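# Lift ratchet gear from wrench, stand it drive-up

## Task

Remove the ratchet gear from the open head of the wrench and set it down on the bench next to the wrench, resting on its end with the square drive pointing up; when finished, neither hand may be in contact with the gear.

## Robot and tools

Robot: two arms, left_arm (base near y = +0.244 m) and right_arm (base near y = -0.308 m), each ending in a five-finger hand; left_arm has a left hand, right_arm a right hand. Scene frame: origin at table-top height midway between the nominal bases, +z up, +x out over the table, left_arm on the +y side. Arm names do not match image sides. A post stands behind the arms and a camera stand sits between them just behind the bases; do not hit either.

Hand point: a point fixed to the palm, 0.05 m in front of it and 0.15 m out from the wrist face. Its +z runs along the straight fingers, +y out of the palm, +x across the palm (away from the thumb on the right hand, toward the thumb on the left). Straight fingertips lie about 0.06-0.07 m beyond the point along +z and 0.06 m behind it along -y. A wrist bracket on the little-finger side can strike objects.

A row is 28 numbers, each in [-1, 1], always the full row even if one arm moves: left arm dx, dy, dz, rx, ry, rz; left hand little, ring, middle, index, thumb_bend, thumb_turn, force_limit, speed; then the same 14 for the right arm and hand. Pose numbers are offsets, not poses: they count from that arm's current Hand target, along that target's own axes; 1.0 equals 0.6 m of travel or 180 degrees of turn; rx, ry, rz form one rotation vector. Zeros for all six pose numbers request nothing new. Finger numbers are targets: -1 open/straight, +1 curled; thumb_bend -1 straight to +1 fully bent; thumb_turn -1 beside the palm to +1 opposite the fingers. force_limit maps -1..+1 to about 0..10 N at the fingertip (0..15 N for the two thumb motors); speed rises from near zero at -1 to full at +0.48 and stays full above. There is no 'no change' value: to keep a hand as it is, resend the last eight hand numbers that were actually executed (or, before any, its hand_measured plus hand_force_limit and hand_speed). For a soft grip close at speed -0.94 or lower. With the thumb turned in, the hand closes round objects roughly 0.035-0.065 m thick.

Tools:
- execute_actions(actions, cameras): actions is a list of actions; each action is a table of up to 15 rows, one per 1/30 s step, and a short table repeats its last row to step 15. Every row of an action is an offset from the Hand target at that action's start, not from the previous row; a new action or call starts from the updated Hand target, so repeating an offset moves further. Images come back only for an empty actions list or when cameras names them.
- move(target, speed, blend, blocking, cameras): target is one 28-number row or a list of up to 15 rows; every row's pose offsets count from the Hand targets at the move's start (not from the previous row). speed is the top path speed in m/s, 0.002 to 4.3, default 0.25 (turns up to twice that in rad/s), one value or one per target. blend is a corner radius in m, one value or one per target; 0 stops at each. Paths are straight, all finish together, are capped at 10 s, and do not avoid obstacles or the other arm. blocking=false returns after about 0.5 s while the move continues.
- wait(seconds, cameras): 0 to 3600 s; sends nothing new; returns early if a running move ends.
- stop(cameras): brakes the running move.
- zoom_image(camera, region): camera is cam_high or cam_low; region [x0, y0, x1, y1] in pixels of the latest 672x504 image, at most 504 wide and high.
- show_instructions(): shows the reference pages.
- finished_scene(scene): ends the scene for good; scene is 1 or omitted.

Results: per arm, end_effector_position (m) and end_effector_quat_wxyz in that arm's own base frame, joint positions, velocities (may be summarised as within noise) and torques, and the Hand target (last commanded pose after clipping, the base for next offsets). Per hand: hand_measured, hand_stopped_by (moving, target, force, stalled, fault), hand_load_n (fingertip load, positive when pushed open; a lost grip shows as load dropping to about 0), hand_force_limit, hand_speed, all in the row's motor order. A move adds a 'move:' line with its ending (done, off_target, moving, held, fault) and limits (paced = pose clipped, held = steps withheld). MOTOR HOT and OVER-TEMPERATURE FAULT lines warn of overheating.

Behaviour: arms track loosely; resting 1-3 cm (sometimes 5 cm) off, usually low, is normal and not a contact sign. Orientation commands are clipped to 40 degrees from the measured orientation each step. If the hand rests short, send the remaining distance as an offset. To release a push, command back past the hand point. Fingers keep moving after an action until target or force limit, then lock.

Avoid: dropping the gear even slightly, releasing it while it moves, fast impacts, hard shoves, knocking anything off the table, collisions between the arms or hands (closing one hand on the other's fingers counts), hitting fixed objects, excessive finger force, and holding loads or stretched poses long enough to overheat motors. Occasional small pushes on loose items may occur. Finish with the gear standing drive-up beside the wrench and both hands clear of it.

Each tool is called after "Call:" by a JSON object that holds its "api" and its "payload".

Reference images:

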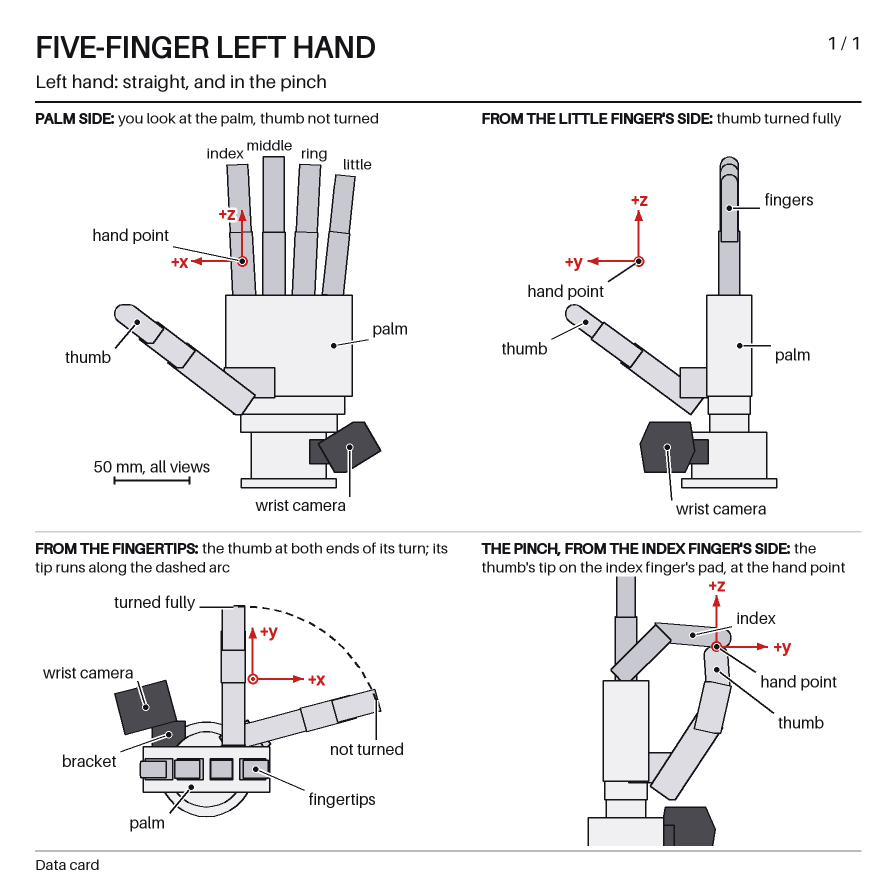

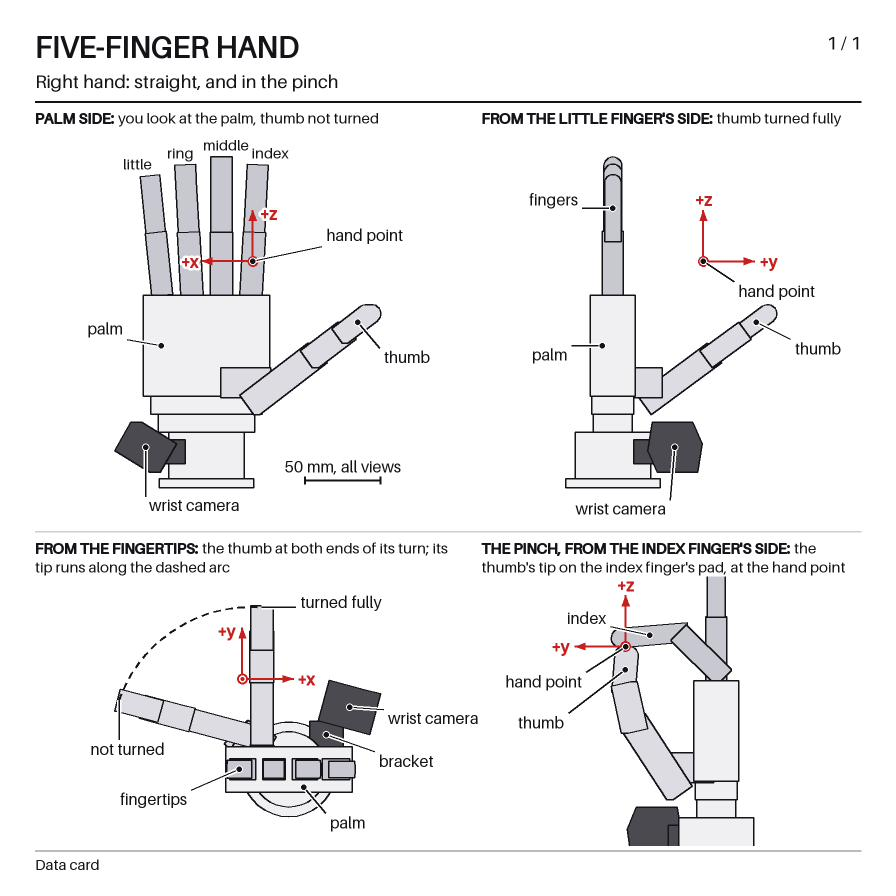

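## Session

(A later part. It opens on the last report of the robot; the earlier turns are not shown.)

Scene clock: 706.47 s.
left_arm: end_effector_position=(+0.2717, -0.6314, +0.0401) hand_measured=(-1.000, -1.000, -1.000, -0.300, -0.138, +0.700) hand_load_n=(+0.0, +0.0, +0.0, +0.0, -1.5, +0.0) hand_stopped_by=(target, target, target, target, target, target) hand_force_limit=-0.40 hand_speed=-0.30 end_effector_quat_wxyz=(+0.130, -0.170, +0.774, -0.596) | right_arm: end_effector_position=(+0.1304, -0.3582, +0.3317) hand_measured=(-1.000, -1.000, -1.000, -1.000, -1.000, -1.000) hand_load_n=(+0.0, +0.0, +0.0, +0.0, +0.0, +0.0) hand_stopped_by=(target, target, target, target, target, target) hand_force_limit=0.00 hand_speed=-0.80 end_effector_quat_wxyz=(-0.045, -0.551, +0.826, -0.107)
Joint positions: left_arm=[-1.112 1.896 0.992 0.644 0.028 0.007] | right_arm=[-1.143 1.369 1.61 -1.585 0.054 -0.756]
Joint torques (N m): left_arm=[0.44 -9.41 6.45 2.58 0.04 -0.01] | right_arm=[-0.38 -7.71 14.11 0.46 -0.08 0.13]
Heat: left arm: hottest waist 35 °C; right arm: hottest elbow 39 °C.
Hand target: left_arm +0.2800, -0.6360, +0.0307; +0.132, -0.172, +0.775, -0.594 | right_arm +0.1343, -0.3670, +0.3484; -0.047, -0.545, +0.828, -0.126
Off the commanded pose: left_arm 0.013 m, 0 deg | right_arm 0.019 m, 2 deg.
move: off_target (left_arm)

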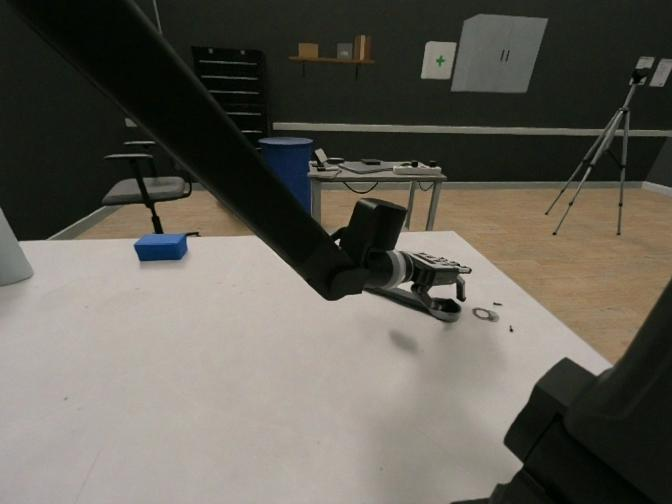

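Call:
{"api": "move", "payload": {"target": [-0.0117,-0.0128,-0.0035,0,0,0,-1,-1,-1,-0.3,-0.14,0.7,-0.4,-0.3,0,0,0,0,0,0,-1,-1,-1,-1,-1,-1,0,-0.8], "cameras": ["cam_low"], "speed": 0.05}}

Call:
{"api": "zoom_image", "payload": {"camera": "cam_low", "region": [420, 260, 480, 320]}}

Scene clock: 712.47 s.
left_arm: end_effector_position=(+0.2733, -0.6303, +0.0403) hand_measured=(-1.000, -1.000, -1.000, -0.300, -0.138, +0.700) hand_load_n=(+0.0, +0.0, +0.0, +0.0, -2.0, +0.5) hand_stopped_by=(target, target, target, target, target, target) hand_force_limit=-0.40 hand_speed=-0.30 end_effector_quat_wxyz=(+0.126, -0.168, +0.775, -0.596) | right_arm: end_effector_position=(+0.1304, -0.3582, +0.3317) hand_measured=(-1.000, -1.000, -1.000, -1.000, -1.000, -1.000) hand_load_n=(+0.0, +0.0, +0.0, +0.0, +0.0, +0.0) hand_stopped_by=(target, target, target, target, target, target) hand_force_limit=0.00 hand_speed=-0.80 end_effector_quat_wxyz=(-0.045, -0.551, +0.826, -0.107)
Joint positions: left_arm=[-1.105 1.896 0.992 0.644 0.042 0.007] | right_arm=[-1.143 1.369 1.61 -1.585 0.054 -0.756]
Joint torques (N m): left_arm=[1.14 -10.7 6.63 1.68 -0.04 0.03] | right_arm=[-0.44 -7.77 14.08 0.36 -0.08 0.15]
Heat: left arm: hottest waist 35 °C; right arm: hottest elbow 39 °C.
Hand target: left_arm +0.2864, -0.6330, +0.0386; +0.132, -0.172, +0.775, -0.594 | right_arm +0.1343, -0.3670, +0.3484; -0.047, -0.545, +0.828, -0.126
Off the commanded pose: left_arm 0.013 m, 1 deg | right_arm 0.019 m, 2 deg.
move: off_target (left_arm)

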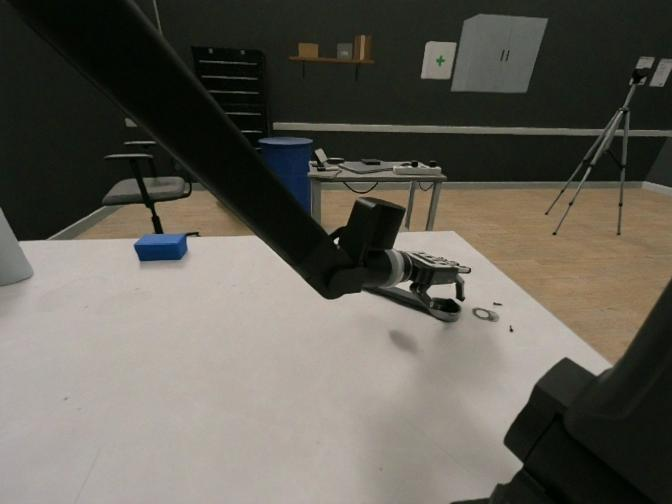

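Scaled by 8.400 from the camera's image (finer frame: 960x720).

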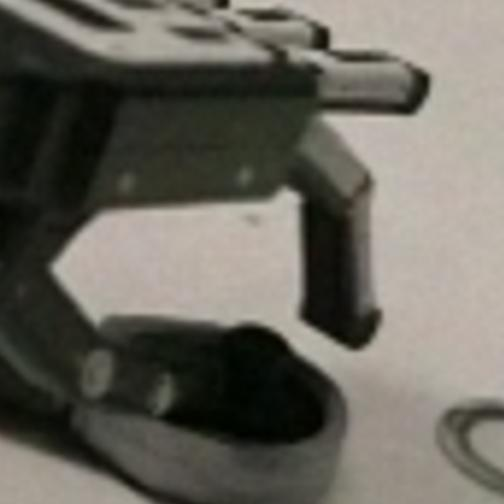

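Call:
{"api": "move", "payload": {"target": [-0.0067,-0.022,0.0043,0,0,0,-1,-1,-1,-0.3,-0.14,0.7,-0.4,-0.3,0,0,0,0,0,0,-1,-1,-1,-1,-1,-1,0,-0.8], "cameras": ["cam_low"], "speed": 0.05}}

Call:
{"api": "zoom_image", "payload": {"camera": "cam_low", "region": [420, 260, 480, 320]}}

Scene clock: 717.90 s.
left_arm: end_effector_position=(+0.2768, -0.6310, +0.0397) hand_measured=(-1.000, -1.000, -1.000, -0.300, -0.140, +0.700) hand_load_n=(+0.0, +0.0, +0.0, +0.0, -1.0, +0.5) hand_stopped_by=(target, target, target, target, target, target) hand_force_limit=-0.40 hand_speed=-0.30 end_effector_quat_wxyz=(+0.123, -0.169, +0.780, -0.590) | right_arm: end_effector_position=(+0.1304, -0.3582, +0.3317) hand_measured=(-1.000, -1.000, -1.000, -1.000, -1.000, -1.000) hand_load_n=(+0.0, +0.0, +0.0, -0.5, +0.0, +0.0) hand_stopped_by=(target, target, target, target, target, target) hand_force_limit=0.00 hand_speed=-0.80 end_effector_quat_wxyz=(-0.045, -0.551, +0.826, -0.107)
Joint positions: left_arm=[-1.098 1.896 1.008 0.61 0.051 0.007] | right_arm=[-1.143 1.369 1.61 -1.585 0.054 -0.756]
Joint torques (N m): left_arm=[1.14 -11.81 7.19 1.42 -0.11 0.06] | right_arm=[-0.09 -7.59 14.01 0.53 -0.08 0.21]
Heat: left arm: hottest waist 35 °C; right arm: hottest elbow 39 °C.
Hand target: left_arm +0.2925, -0.6366, +0.0507; +0.132, -0.172, +0.775, -0.594 | right_arm +0.1343, -0.3670, +0.3484; -0.047, -0.545, +0.828, -0.126
Off the commanded pose: left_arm 0.020 m, 1 deg | right_arm 0.019 m, 2 deg.
move: off_target (left_arm)

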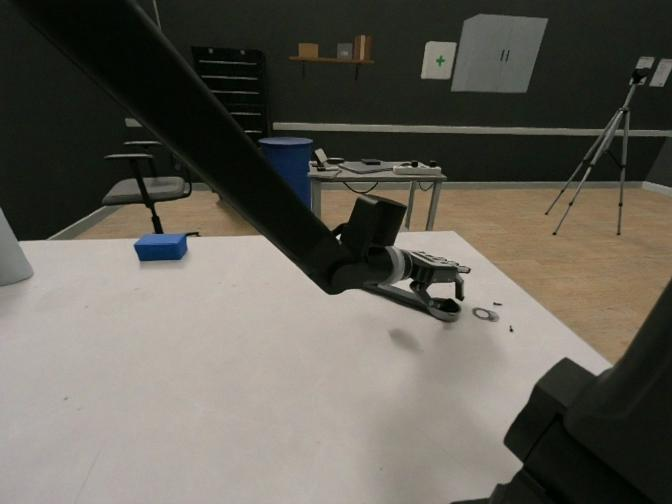

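Scaled by 8.400 from the camera's image (finer frame: 960x720).

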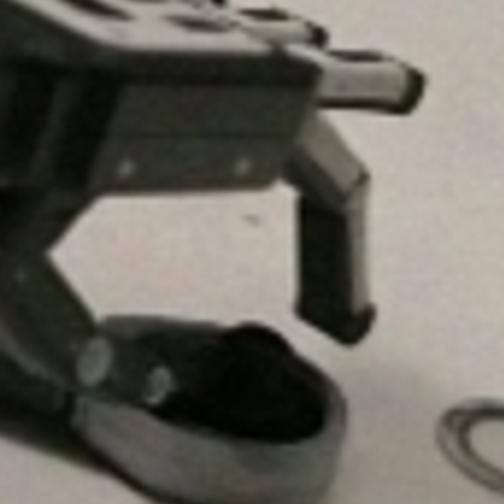

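Call:
{"api": "move", "payload": {"target": [0,-0.022,0.0043,0,0,0,-1,-1,-1,-0.3,-0.14,0.7,-0.4,-0.3,0,0,0,0,0,0,-1,-1,-1,-1,-1,-1,0,-0.8], "cameras": ["cam_low"], "speed": 0.05}}

Call:
{"api": "zoom_image", "payload": {"camera": "cam_low", "region": [420, 260, 480, 320]}}

Scene clock: 724.67 s.
left_arm: end_effector_position=(+0.2776, -0.6321, +0.0399) hand_measured=(-1.000, -1.000, -1.000, -0.300, -0.140, +0.700) hand_load_n=(+0.0, +0.0, +0.0, +0.0, -0.5, +0.5) hand_stopped_by=(target, target, target, target, target, target) hand_force_limit=-0.40 hand_speed=-0.30 end_effector_quat_wxyz=(+0.121, -0.171, +0.786, -0.581) | right_arm: end_effector_position=(+0.1304, -0.3582, +0.3317) hand_measured=(-1.000, -1.000, -1.000, -1.000, -1.000, -1.000) hand_load_n=(+0.0, +0.0, +0.0, +0.0, +0.0, +0.5) hand_stopped_by=(target, target, target, target, target, target) hand_force_limit=0.00 hand_speed=-0.80 end_effector_quat_wxyz=(-0.045, -0.551, +0.826, -0.107)
Joint positions: left_arm=[-1.098 1.892 1.023 0.569 0.051 0.007] | right_arm=[-1.143 1.369 1.61 -1.585 0.054 -0.756]
Joint torques (N m): left_arm=[1.03 -12.75 7.75 1.61 -0.14 0.04] | right_arm=[-0.56 -7.12 14.04 0.24 -0.06 0.15]
Heat: left arm: hottest waist 35 °C; right arm: hottest elbow 39 °C.
Hand target: left_arm +0.2950, -0.6419, +0.0627; +0.132, -0.172, +0.775, -0.594 | right_arm +0.1343, -0.3670, +0.3484; -0.047, -0.545, +0.828, -0.126
Off the commanded pose: left_arm 0.030 m, 2 deg | right_arm 0.019 m, 2 deg.
move: off_target (left_arm)

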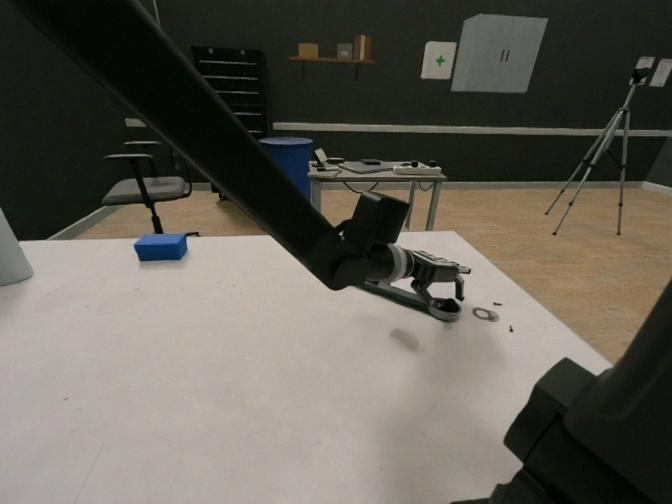

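Scaled by 8.400 from the camera's image (finer frame: 960x720).

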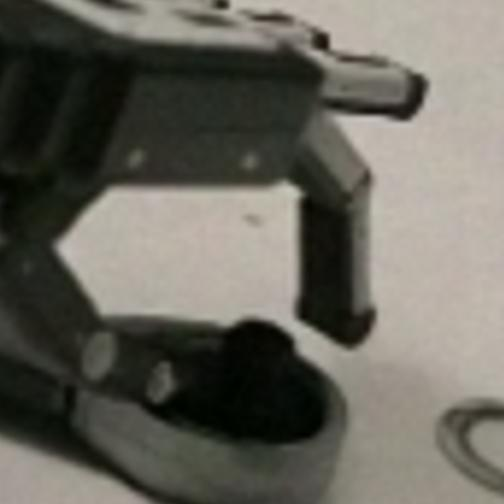

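Call:
{"api": "move", "payload": {"target": [0,-0.0145,-0.0035,0,0,0,-1,-1,-1,-0.3,-0.14,0.7,-0.4,-0.3,0,0,0,0,0,0,-1,-1,-1,-1,-1,-1,0,-0.8], "cameras": ["cam_low"], "speed": 0.05}}

Call:
{"api": "zoom_image", "payload": {"camera": "cam_low", "region": [420, 260, 480, 320]}}

Scene clock: 728.57 s.
left_arm: end_effector_position=(+0.2779, -0.6310, +0.0410) hand_measured=(-1.000, -1.000, -1.000, -0.300, -0.140, +0.700) hand_load_n=(+0.0, -0.5, +0.0, +0.0, +0.0, +0.0) hand_stopped_by=(target, target, target, target, target, target) hand_force_limit=-0.40 hand_speed=-0.30 end_effector_quat_wxyz=(+0.120, -0.173, +0.790, -0.576) | right_arm: end_effector_position=(+0.1304, -0.3582, +0.3317) hand_measured=(-1.000, -1.000, -1.000, -1.000, -1.000, -1.000) hand_load_n=(+0.0, +0.0, +0.0, +0.0, +0.0, +0.0) hand_stopped_by=(target, target, target, target, target, target) hand_force_limit=0.00 hand_speed=-0.80 end_effector_quat_wxyz=(-0.045, -0.551, +0.826, -0.107)
Joint positions: left_arm=[-1.097 1.885 1.027 0.544 0.051 0.007] | right_arm=[-1.143 1.369 1.61 -1.585 0.054 -0.756]
Joint torques (N m): left_arm=[0.97 -13.51 7.8 1.77 -0.15 0.04] | right_arm=[0.15 -7.88 13.91 0.27 -0.1 0.17]
Heat: left arm: hottest waist 35 °C; right arm: hottest elbow 39 °C.
Hand target: left_arm +0.2951, -0.6422, +0.0719; +0.132, -0.172, +0.775, -0.594 | right_arm +0.1343, -0.3670, +0.3484; -0.047, -0.545, +0.828, -0.126
Off the commanded pose: left_arm 0.037 m, 3 deg | right_arm 0.019 m, 2 deg.
move: off_target (left_arm)

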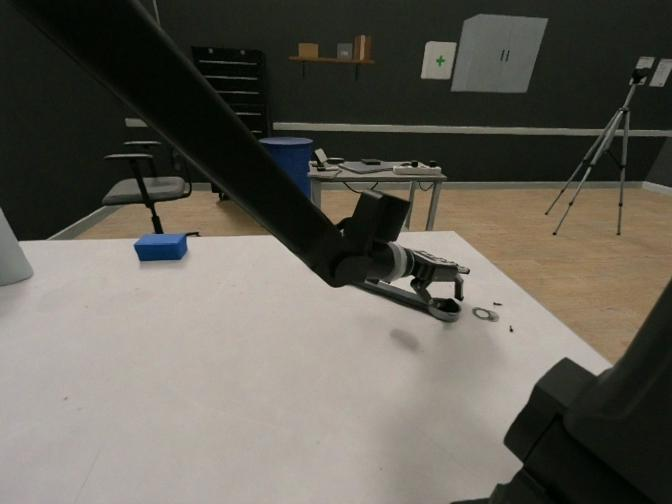

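Scaled by 8.400 from the camera's image (finer frame: 960x720).

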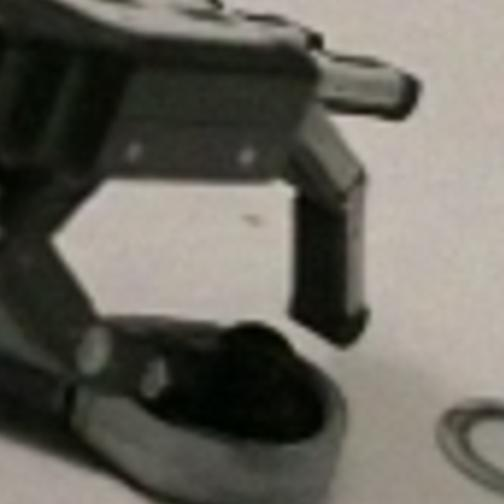

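Call:
{"api": "move", "payload": {"target": [0,0,0,0,0,0,-1,-1,-1,0.02,-0.14,0.7,-0.4,-0.9,0,0,0,0,0,0,-1,-1,-1,-1,-1,-1,0,-0.8], "cameras": ["cam_low"], "speed": 0.05}}

Call:
{"api": "zoom_image", "payload": {"camera": "cam_low", "region": [420, 260, 480, 320]}}

Scene clock: 732.80 s.
left_arm: end_effector_position=(+0.2817, -0.6321, +0.0463) hand_measured=(-1.000, -1.000, -1.000, +0.020, -0.140, +0.700) hand_load_n=(-0.5, +0.0, +0.0, +0.5, +0.0, +0.0) hand_stopped_by=(target, target, target, target, target, target) hand_force_limit=-0.40 hand_speed=-0.90 end_effector_quat_wxyz=(+0.122, -0.174, +0.787, -0.579) | right_arm: end_effector_position=(+0.1304, -0.3582, +0.3317) hand_measured=(-1.000, -1.000, -1.000, -1.000, -1.000, -1.000) hand_load_n=(+0.0, +0.0, +0.0, +0.0, +0.0, +0.0) hand_stopped_by=(target, target, target, target, target, target) hand_force_limit=0.00 hand_speed=-0.80 end_effector_quat_wxyz=(-0.045, -0.551, +0.826, -0.107)
Joint positions: left_arm=[-1.093 1.881 1.033 0.544 0.05 0.007] | right_arm=[-1.143 1.369 1.61 -1.585 0.054 -0.756]
Joint torques (N m): left_arm=[0.79 -13.22 7.58 1.8 -0.11 0.05] | right_arm=[-0.15 -8.29 13.96 0.59 -0.01 0.13]
Heat: left arm: hottest waist 35 °C; right arm: hottest elbow 39 °C.
Hand target: left_arm +0.2952, -0.6421, +0.0718; +0.132, -0.172, +0.775, -0.594 | right_arm +0.1343, -0.3670, +0.3484; -0.047, -0.545, +0.828, -0.126
Off the commanded pose: left_arm 0.031 m, 3 deg | right_arm 0.019 m, 2 deg.
move: done

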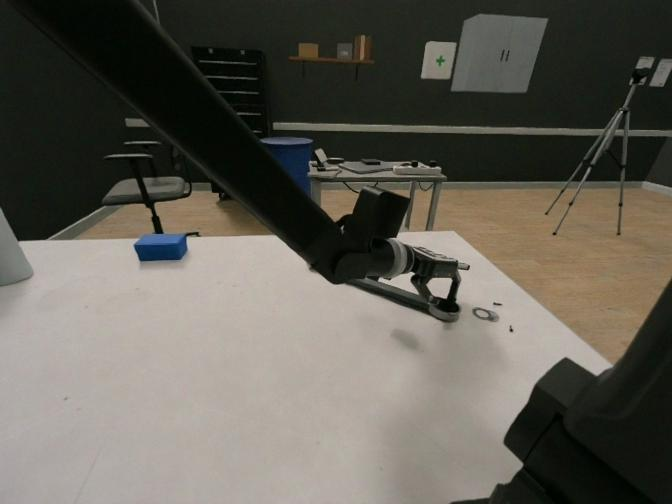

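Scaled by 8.400 from the camera's image (finer frame: 960x720).

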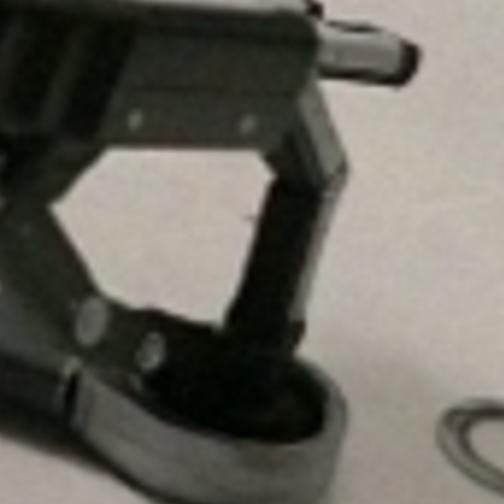

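Call:
{"api": "zoom_image", "payload": {"camera": "cam_low", "region": [432, 290, 464, 322]}}

Call:
{"api": "execute_actions", "payload": {"actions": []}}

Call:
{"api": "zoom_image", "payload": {"camera": "cam_high", "region": [285, 105, 365, 175]}}

Scaled by 15.750 from the camera's image (finer frame: 960x720).

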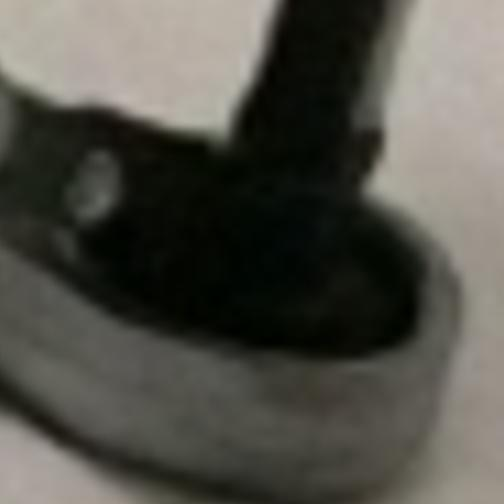

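Scene clock: 740.53 s.
left_arm: end_effector_position=(+0.2817, -0.6321, +0.0463) hand_measured=(-1.000, -1.000, -1.000, +0.020, -0.140, +0.700) hand_load_n=(+0.0, +0.0, +0.0, +0.5, +0.0, +0.0) hand_stopped_by=(target, target, target, target, target, target) hand_force_limit=-0.40 hand_speed=-0.90 end_effector_quat_wxyz=(+0.122, -0.174, +0.787, -0.579) | right_arm: end_effector_position=(+0.1304, -0.3582, +0.3317) hand_measured=(-1.000, -1.000, -1.000, -1.000, -1.000, -1.000) hand_load_n=(+0.5, +0.0, +0.0, +0.0, +0.0, +0.0) hand_stopped_by=(target, target, target, target, target, target) hand_force_limit=0.00 hand_speed=-0.80 end_effector_quat_wxyz=(-0.045, -0.551, +0.826, -0.107)
Joint positions: left_arm=[-1.093 1.881 1.033 0.544 0.05 0.007] | right_arm=[-1.143 1.369 1.61 -1.585 0.054 -0.756]
Joint velocities: within noise
Joint torques (N m): left_arm=[0.62 -13.33 7.53 1.76 -0.11 0.04] | right_arm=[0.21 -8.41 14.13 0.21 -0.09 0.18]
Heat: left arm: hottest waist 35 °C; right arm: hottest elbow 39 °C.
Hand target: left_arm +0.2952, -0.6421, +0.0718; +0.132, -0.172, +0.775, -0.594 | right_arm +0.1343, -0.3670, +0.3484; -0.047, -0.545, +0.828, -0.126
Off the commanded pose: left_arm 0.031 m, 3 deg | right_arm 0.019 m, 2 deg.

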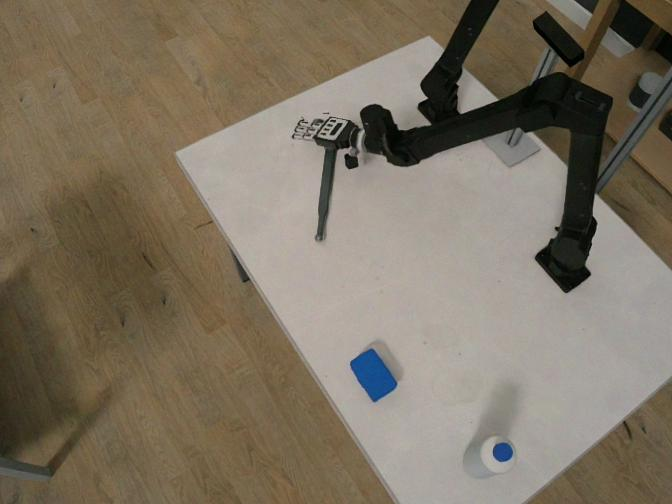

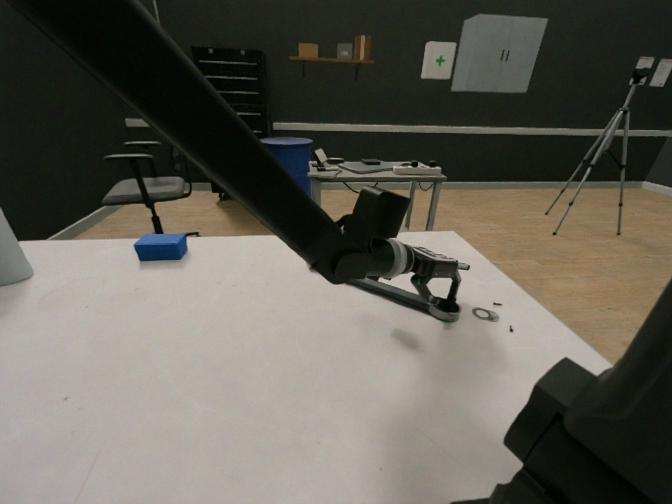

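Scaled by 6.300 from the camera's image (finer frame: 960x720).

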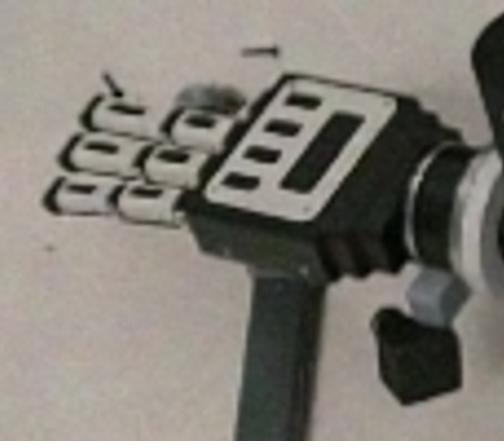

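Call:
{"api": "move", "payload": {"target": [[0,0,0,0,0,0,-1,-1,-1,0.02,-0.16,0.5,-0.3,-0.9,0,0,0,0,0,0,-1,-1,-1,-1,-1,-1,0,-0.8],[0,0,0,0,0,0,-1,-1,-1,0.2,-0.16,0.5,-0.3,-0.92,0,0,0,0,0,0,-1,-1,-1,-1,-1,-1,0,-0.8]], "cameras": ["cam_low"], "speed": 0.05}}

Call:
{"api": "zoom_image", "payload": {"camera": "cam_low", "region": [420, 260, 480, 320]}}

Scene clock: 762.73 s.
left_arm: end_effector_position=(+0.2846, -0.6306, +0.0458) hand_measured=(-1.000, -1.000, -1.000, +0.200, -0.160, +0.500) hand_load_n=(+0.0, +0.0, +0.0, +0.0, +0.0, -0.5) hand_stopped_by=(target, target, target, target, target, target) hand_force_limit=-0.30 hand_speed=-0.92 end_effector_quat_wxyz=(+0.124, -0.176, +0.787, -0.578) | right_arm: end_effector_position=(+0.1304, -0.3582, +0.3317) hand_measured=(-1.000, -1.000, -1.000, -1.000, -1.000, -1.000) hand_load_n=(+0.0, +0.0, +0.0, +0.0, +0.0, +0.0) hand_stopped_by=(target, target, target, target, target, target) hand_force_limit=0.00 hand_speed=-0.80 end_effector_quat_wxyz=(-0.045, -0.551, +0.826, -0.107)
Joint positions: left_arm=[-1.089 1.881 1.033 0.542 0.048 0.007] | right_arm=[-1.143 1.369 1.61 -1.585 0.054 -0.756]
Joint torques (N m): left_arm=[0.21 -13.1 7.56 1.88 -0.02 0.04] | right_arm=[-0.38 -7.53 14.01 0.27 -0.12 0.08]
Heat: left arm: hottest waist 35 °C; right arm: hottest elbow 40 °C.
Hand target: left_arm +0.2951, -0.6421, +0.0719; +0.132, -0.172, +0.775, -0.594 | right_arm +0.1343, -0.3670, +0.3484; -0.047, -0.545, +0.828, -0.126
Off the commanded pose: left_arm 0.030 m, 3 deg | right_arm 0.019 m, 2 deg.
move: done; target 2's new numbers were sent with left_arm's hand 0.030 m and 2 deg from that target

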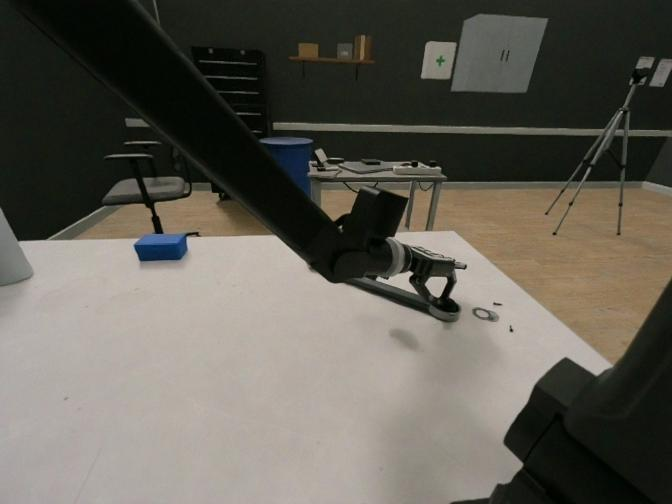

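Scaled by 8.400 from the camera's image (finer frame: 960x720).

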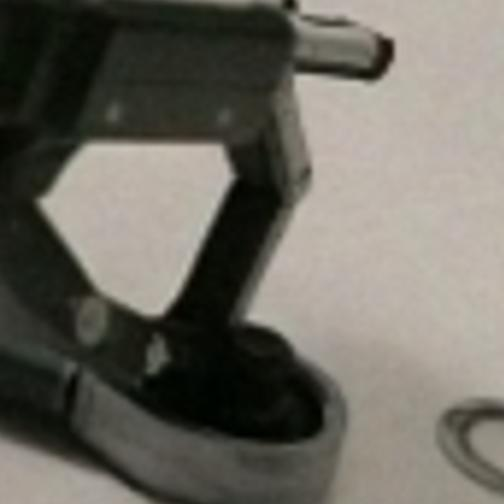

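Call:
{"api": "move", "payload": {"target": [[0,0,0,0,0,0,-1,-1,-1,-0.3,-0.14,0.7,-0.3,-0.3,0,0,0,0,0,0,-1,-1,-1,-1,-1,-1,0,-0.8],[0.04,0.037,-0.0297,0,0,0,-1,-1,-1,-0.3,-0.14,0.7,-0.3,-0.3,0,0,0,0,0,0,-1,-1,-1,-1,-1,-1,0,-0.8]], "cameras": ["cam_low"], "speed": 0.05}}

Call:
{"api": "zoom_image", "payload": {"camera": "cam_low", "region": [420, 260, 480, 320]}}

Scene clock: 779.13 s.
left_arm: end_effector_position=(+0.2691, -0.6290, +0.0418) hand_measured=(-1.000, -1.000, -1.000, -0.300, -0.140, +0.700) hand_load_n=(+0.0, +0.0, +0.0, +0.0, -0.5, +0.0) hand_stopped_by=(target, target, target, target, target, target) hand_force_limit=-0.30 hand_speed=-0.30 end_effector_quat_wxyz=(+0.133, -0.174, +0.782, -0.583) | right_arm: end_effector_position=(+0.1304, -0.3582, +0.3317) hand_measured=(-1.000, -1.000, -1.000, -1.000, -1.000, -1.000) hand_load_n=(+0.0, +0.0, +0.0, +0.0, +0.0, +0.5) hand_stopped_by=(target, target, target, target, target, target) hand_force_limit=0.00 hand_speed=-0.80 end_effector_quat_wxyz=(-0.045, -0.551, +0.826, -0.107)
Joint positions: left_arm=[-1.119 1.877 0.995 0.594 0.007 0.007] | right_arm=[-1.143 1.369 1.61 -1.585 0.054 -0.756]
Joint torques (N m): left_arm=[-1.08 -13.1 4.44 2.82 -0.11 -0.07] | right_arm=[-0.15 -8.23 13.96 0.34 -0.06 0.06]
Heat: left arm: hottest waist 35 °C; right arm: hottest elbow 40 °C.
Hand target: left_arm +0.2637, -0.6314, +0.0548; +0.132, -0.172, +0.775, -0.594 | right_arm +0.1343, -0.3670, +0.3484; -0.047, -0.545, +0.828, -0.126
Off the commanded pose: left_arm 0.014 m, 2 deg | right_arm 0.019 m, 2 deg.
move: off_target (left_arm)

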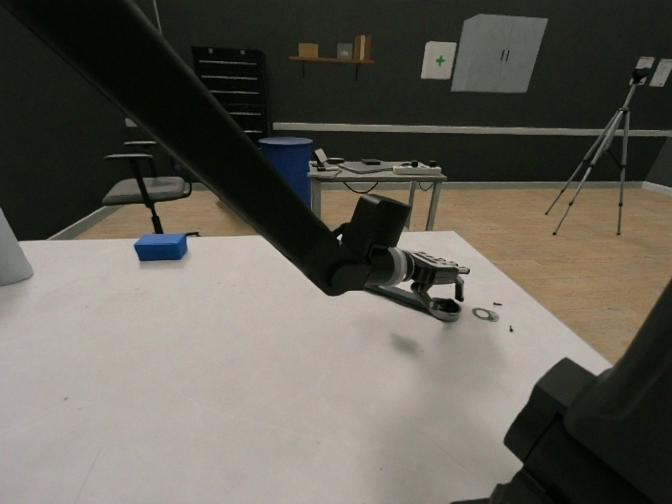

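Scaled by 8.400 from the camera's image (finer frame: 960x720).

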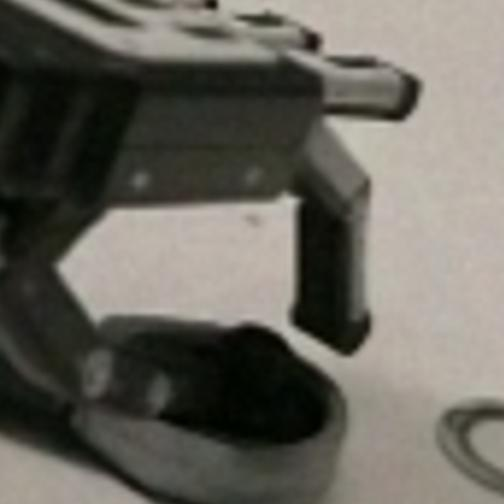

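Call:
{"api": "move", "payload": {"target": [0,-0.0161,-0.0043,0,0,0,-1,-1,-1,-0.1,-0.14,0.7,-0.3,-0.8,0,0,0,0,0,0,-1,-1,-1,-1,-1,-1,0,-0.8], "cameras": ["cam_low"], "speed": 0.05}}

Call:
{"api": "zoom_image", "payload": {"camera": "cam_low", "region": [420, 260, 480, 320]}}

Scene clock: 784.83 s.
left_arm: end_effector_position=(+0.2693, -0.6300, +0.0535) hand_measured=(-1.000, -1.000, -1.000, -0.100, -0.140, +0.700) hand_load_n=(+0.0, -0.5, +0.0, +0.0, +0.5, +0.0) hand_stopped_by=(target, target, target, target, target, target) hand_force_limit=-0.30 hand_speed=-0.80 end_effector_quat_wxyz=(+0.134, -0.173, +0.778, -0.589) | right_arm: end_effector_position=(+0.1304, -0.3582, +0.3317) hand_measured=(-1.000, -1.000, -1.000, -1.000, -1.000, -1.000) hand_load_n=(+0.0, +0.0, +0.0, +0.0, +0.0, +0.0) hand_stopped_by=(target, target, target, target, target, target) hand_force_limit=0.00 hand_speed=-0.80 end_effector_quat_wxyz=(-0.045, -0.551, +0.826, -0.107)
Joint positions: left_arm=[-1.12 1.858 0.995 0.589 0.007 0.007] | right_arm=[-1.143 1.369 1.61 -1.585 0.054 -0.756]
Joint torques (N m): left_arm=[-1.08 -13.1 4.9 1.88 -0.12 -0.07] | right_arm=[-0.03 -7.94 14.15 0.39 -0.04 0.14]
Heat: left arm: hottest waist 35 °C; right arm: hottest elbow 40 °C.
Hand target: left_arm +0.2636, -0.6315, +0.0649; +0.132, -0.172, +0.775, -0.594 | right_arm +0.1343, -0.3670, +0.3484; -0.047, -0.545, +0.828, -0.126
Off the commanded pose: left_arm 0.013 m, 1 deg | right_arm 0.019 m, 2 deg.
move: off_target (left_arm)

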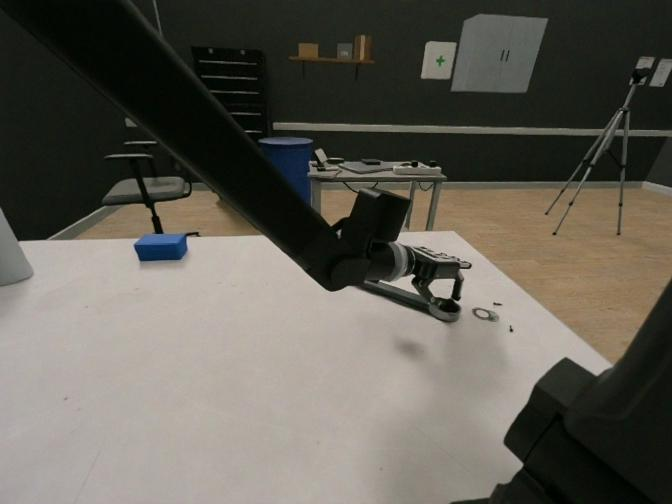

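Scaled by 8.400 from the camera's image (finer frame: 960x720).

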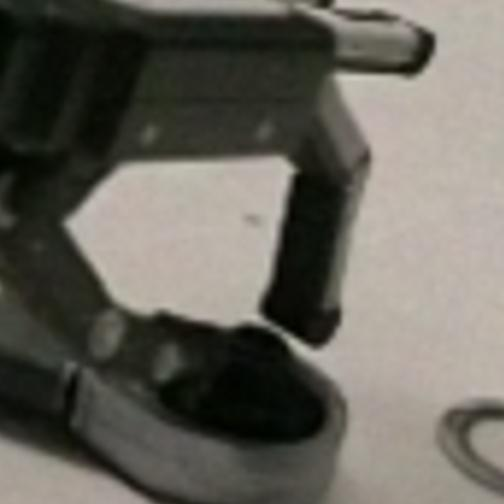

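Call:
{"api": "move", "payload": {"target": [0,0.0435,0.0117,0,0,0,-1,-1,-1,-0.1,-0.14,0.7,-0.3,-0.8,0,0,0,0,0,0,-1,-1,-1,-1,-1,-1,0,-0.8], "cameras": ["cam_low"], "speed": 0.05}}

Call:
{"api": "zoom_image", "payload": {"camera": "cam_low", "region": [420, 260, 480, 320]}}

Scene clock: 789.97 s.
left_arm: end_effector_position=(+0.2691, -0.6296, +0.0460) hand_measured=(-1.000, -1.000, -1.000, -0.100, -0.140, +0.700) hand_load_n=(+0.0, +0.0, +0.0, +0.0, +0.0, -0.5) hand_stopped_by=(target, target, target, target, target, target) hand_force_limit=-0.30 hand_speed=-0.80 end_effector_quat_wxyz=(+0.135, -0.172, +0.774, -0.594) | right_arm: end_effector_position=(+0.1304, -0.3582, +0.3317) hand_measured=(-1.000, -1.000, -1.000, -1.000, -1.000, -1.000) hand_load_n=(+0.0, +0.0, +0.0, +0.0, +0.0, +0.0) hand_stopped_by=(target, target, target, target, target, target) hand_force_limit=0.00 hand_speed=-0.80 end_effector_quat_wxyz=(-0.045, -0.551, +0.826, -0.107)
Joint positions: left_arm=[-1.12 1.877 0.984 0.632 0.007 0.007] | right_arm=[-1.143 1.369 1.61 -1.585 0.054 -0.756]
Joint torques (N m): left_arm=[-0.91 -10.34 4.74 2.99 -0.12 -0.08] | right_arm=[-1.03 -7.82 14.22 0.43 -0.11 0.08]
Heat: left arm: hottest waist 35 °C; right arm: hottest elbow 40 °C.
Hand target: left_arm +0.2636, -0.6316, +0.0380; +0.132, -0.172, +0.775, -0.594 | right_arm +0.1343, -0.3670, +0.3484; -0.047, -0.545, +0.828, -0.126
Off the commanded pose: left_arm 0.010 m, 0 deg | right_arm 0.019 m, 2 deg.
move: done

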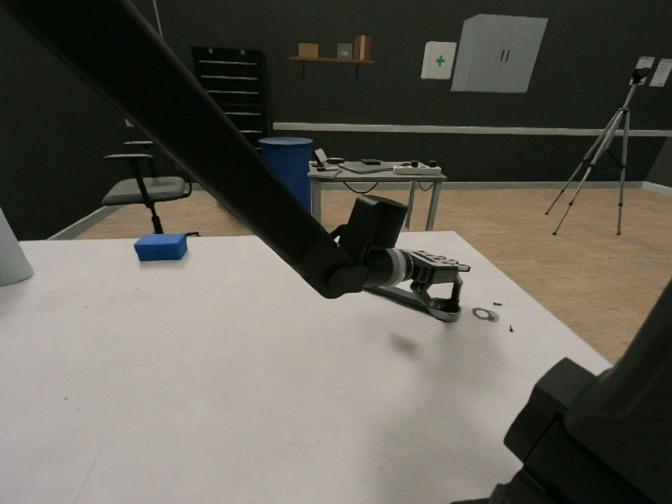

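Scaled by 8.400 from the camera's image (finer frame: 960x720).

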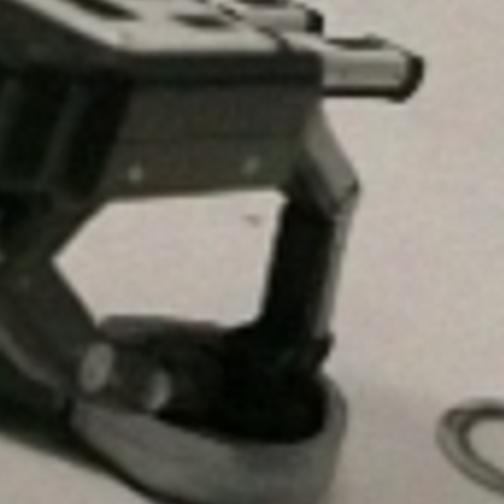

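Call:
{"api": "move", "payload": {"target": [0,0,0,0,0,0,-1,-1,-1,0.3,-0.14,0.7,-0.2,-0.94,0,0,0,0,0,0,-1,-1,-1,-1,-1,-1,0,-0.8], "cameras": ["cam_low"], "speed": 0.05}}

Call:
{"api": "zoom_image", "payload": {"camera": "cam_low", "region": [420, 260, 480, 320]}}

Scene clock: 794.13 s.
left_arm: end_effector_position=(+0.2691, -0.6302, +0.0471) hand_measured=(-1.000, -1.000, -1.000, +0.050, -0.140, +0.700) hand_load_n=(+0.0, +0.0, +0.0, +4.0, +1.0, +0.0) hand_stopped_by=(target, target, target, force, target, target) hand_force_limit=-0.20 hand_speed=-0.94 end_effector_quat_wxyz=(+0.136, -0.172, +0.773, -0.596) | right_arm: end_effector_position=(+0.1304, -0.3582, +0.3317) hand_measured=(-1.000, -1.000, -1.000, -1.000, -1.000, -1.000) hand_load_n=(+0.0, +0.0, +0.0, +0.0, +0.0, +0.0) hand_stopped_by=(target, target, target, target, target, target) hand_force_limit=0.00 hand_speed=-0.80 end_effector_quat_wxyz=(-0.045, -0.551, +0.826, -0.107)
Joint positions: left_arm=[-1.12 1.877 0.984 0.637 0.007 0.007] | right_arm=[-1.143 1.369 1.61 -1.585 0.054 -0.756]
Joint torques (N m): left_arm=[-1.08 -10.23 4.77 2.78 -0.12 -0.05] | right_arm=[-0.5 -8.06 14.16 0.34 -0.09 0.11]
Heat: left arm: hottest waist 35 °C; right arm: hottest elbow 40 °C.
Hand target: left_arm +0.2636, -0.6316, +0.0380; +0.132, -0.172, +0.775, -0.594 | right_arm +0.1343, -0.3670, +0.3484; -0.047, -0.545, +0.828, -0.126
Off the commanded pose: left_arm 0.011 m, 1 deg | right_arm 0.019 m, 2 deg.
move: done

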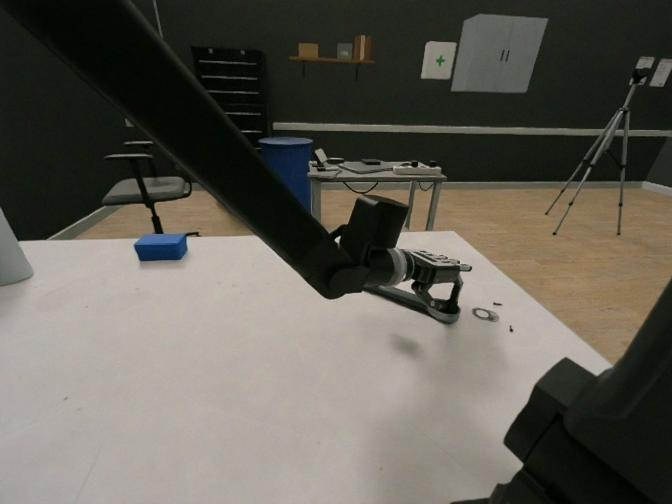

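Scaled by 8.400 from the camera's image (finer frame: 960x720).

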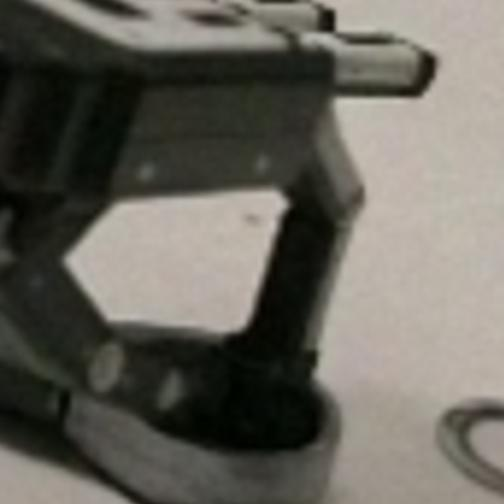

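Call:
{"api": "move", "payload": {"target": [[0,0,0,0,0,0,-1,-1,-1,0.35,-0.14,0.7,0.1,-0.92,0,0,0,0,0,0,-1,-1,-1,-1,-1,-1,0,-0.8],[0,-0.0966,-0.0259,0,0,0,-1,-1,-1,0.35,-0.14,0.7,0.1,-0.92,0,0,0,0,0,0,-1,-1,-1,-1,-1,-1,0,-0.8]], "cameras": ["all"], "speed": 0.05}}

Call:
{"api": "zoom_image", "payload": {"camera": "cam_low", "region": [420, 260, 480, 320]}}

Scene clock: 801.73 s.
left_arm: end_effector_position=(+0.2625, -0.6209, +0.0765) hand_measured=(-1.000, -1.000, -1.000, +0.056, -0.140, +0.700) hand_load_n=(+0.0, +0.0, +0.0, +0.0, +0.0, +0.0) hand_stopped_by=(target, target, target, force, target, target) hand_force_limit=0.10 hand_speed=-0.92 end_effector_quat_wxyz=(+0.131, -0.174, +0.785, -0.580) | right_arm: end_effector_position=(+0.1304, -0.3582, +0.3317) hand_measured=(-1.000, -1.000, -1.000, -1.000, -1.000, -1.000) hand_load_n=(+0.0, +0.0, +0.0, +0.0, +0.0, +0.0) hand_stopped_by=(target, target, target, target, target, target) hand_force_limit=0.00 hand_speed=-0.80 end_effector_quat_wxyz=(-0.045, -0.551, +0.826, -0.107)
Joint positions: left_arm=[-1.123 1.783 0.984 0.503 0.007 0.006] | right_arm=[-1.143 1.369 1.61 -1.585 0.054 -0.756]
Joint torques (N m): left_arm=[-0.73 -12.28 7.17 1.87 -0.12 -0.06] | right_arm=[-0.21 -7.06 14.22 0.12 -0.07 0.15]
Heat: left arm: hottest waist 35 °C; right arm: hottest elbow 40 °C.
Hand target: left_arm +0.2635, -0.6316, +0.0978; +0.132, -0.172, +0.775, -0.594 | right_arm +0.1343, -0.3670, +0.3484; -0.047, -0.545, +0.828, -0.126
Off the commanded pose: left_arm 0.024 m, 2 deg | right_arm 0.019 m, 2 deg.
move: off_target (left_arm)

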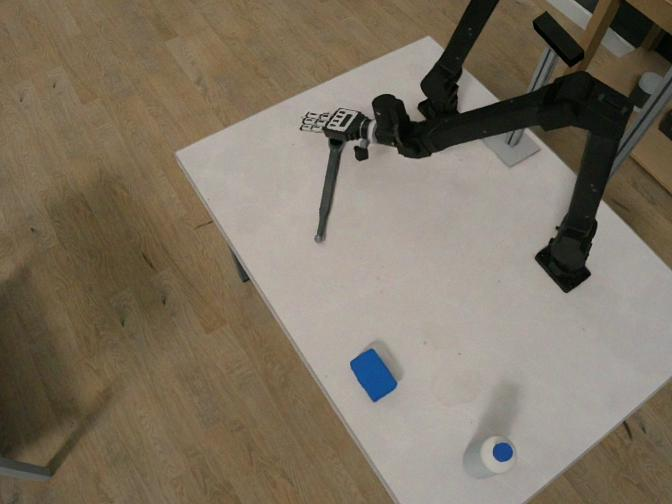

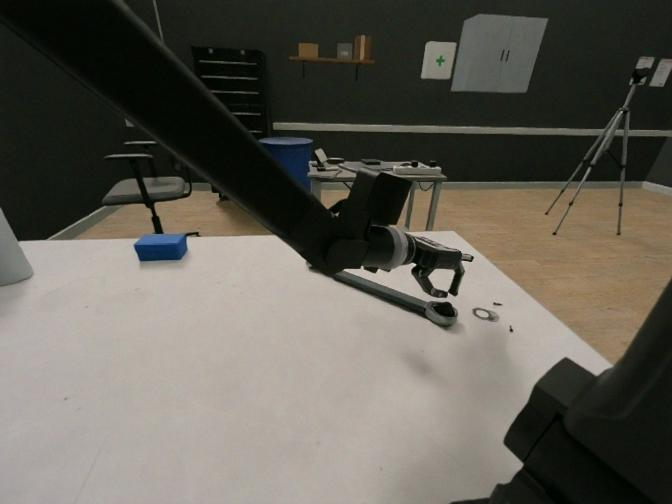

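Scaled by 8.400 from the camera's image (finer frame: 960x720).

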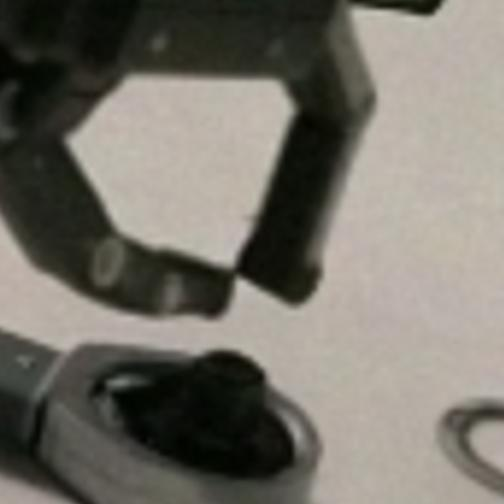

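Call:
{"api": "move", "payload": {"target": [[0,0,0,0,0,0,-1,-1,-1,-0.2,-0.14,0.7,0.1,-0.5,0,0,0,0,0,0,-1,-1,-1,-1,-1,-1,0,-0.8],[0.0088,0.0672,-0.0073,0,0,0,-1,-1,-1,-0.2,-0.14,0.7,0.1,-0.5,0,0,0,0,0,0,-1,-1,-1,-1,-1,-1,0,-0.8]], "cameras": ["cam_low"], "speed": 0.06}}

Call:
{"api": "zoom_image", "payload": {"camera": "cam_low", "region": [420, 260, 480, 320]}}

Scene clock: 820.80 s.
left_arm: end_effector_position=(+0.2582, -0.6181, +0.0673) hand_measured=(-1.000, -1.000, -1.000, -0.200, -0.140, +0.700) hand_load_n=(+0.0, +0.0, +0.0, +0.0, +0.5, +0.0) hand_stopped_by=(target, target, target, target, target, target) hand_force_limit=0.10 hand_speed=-0.50 end_effector_quat_wxyz=(+0.136, -0.172, +0.774, -0.594) | right_arm: end_effector_position=(+0.1304, -0.3582, +0.3317) hand_measured=(-1.000, -1.000, -1.000, -1.000, -1.000, -1.000) hand_load_n=(+0.0, +0.0, -0.5, +0.0, +0.0, +0.0) hand_stopped_by=(target, target, target, target, target, target) hand_force_limit=0.00 hand_speed=-0.80 end_effector_quat_wxyz=(-0.045, -0.551, +0.826, -0.107)
Joint positions: left_arm=[-1.13 1.803 0.947 0.594 -0.002 0.006] | right_arm=[-1.143 1.369 1.61 -1.585 0.054 -0.756]
Joint torques (N m): left_arm=[-1.14 -9.93 4.97 2.96 -0.13 -0.08] | right_arm=[-0.15 -8.53 14.13 0.4 -0.1 0.17]
Heat: left arm: hottest waist 34 °C; right arm: hottest elbow 40 °C.
Hand target: left_arm +0.2527, -0.6205, +0.0601; +0.132, -0.172, +0.775, -0.594 | right_arm +0.1343, -0.3670, +0.3484; -0.047, -0.545, +0.828, -0.126
Off the commanded pose: left_arm 0.010 m, 0 deg | right_arm 0.019 m, 2 deg.
move: done

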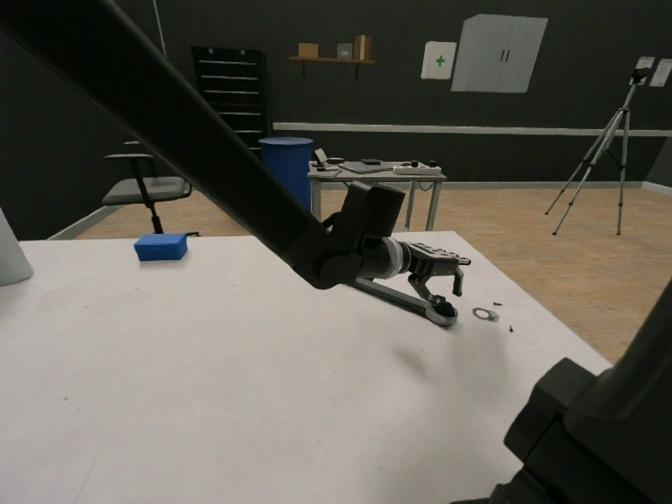

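Scaled by 8.400 from the camera's image (finer frame: 960x720).

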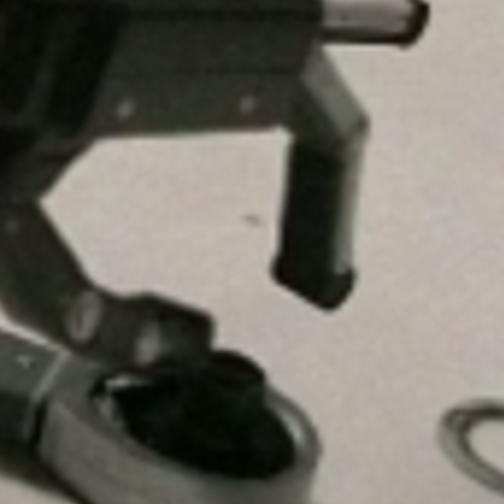

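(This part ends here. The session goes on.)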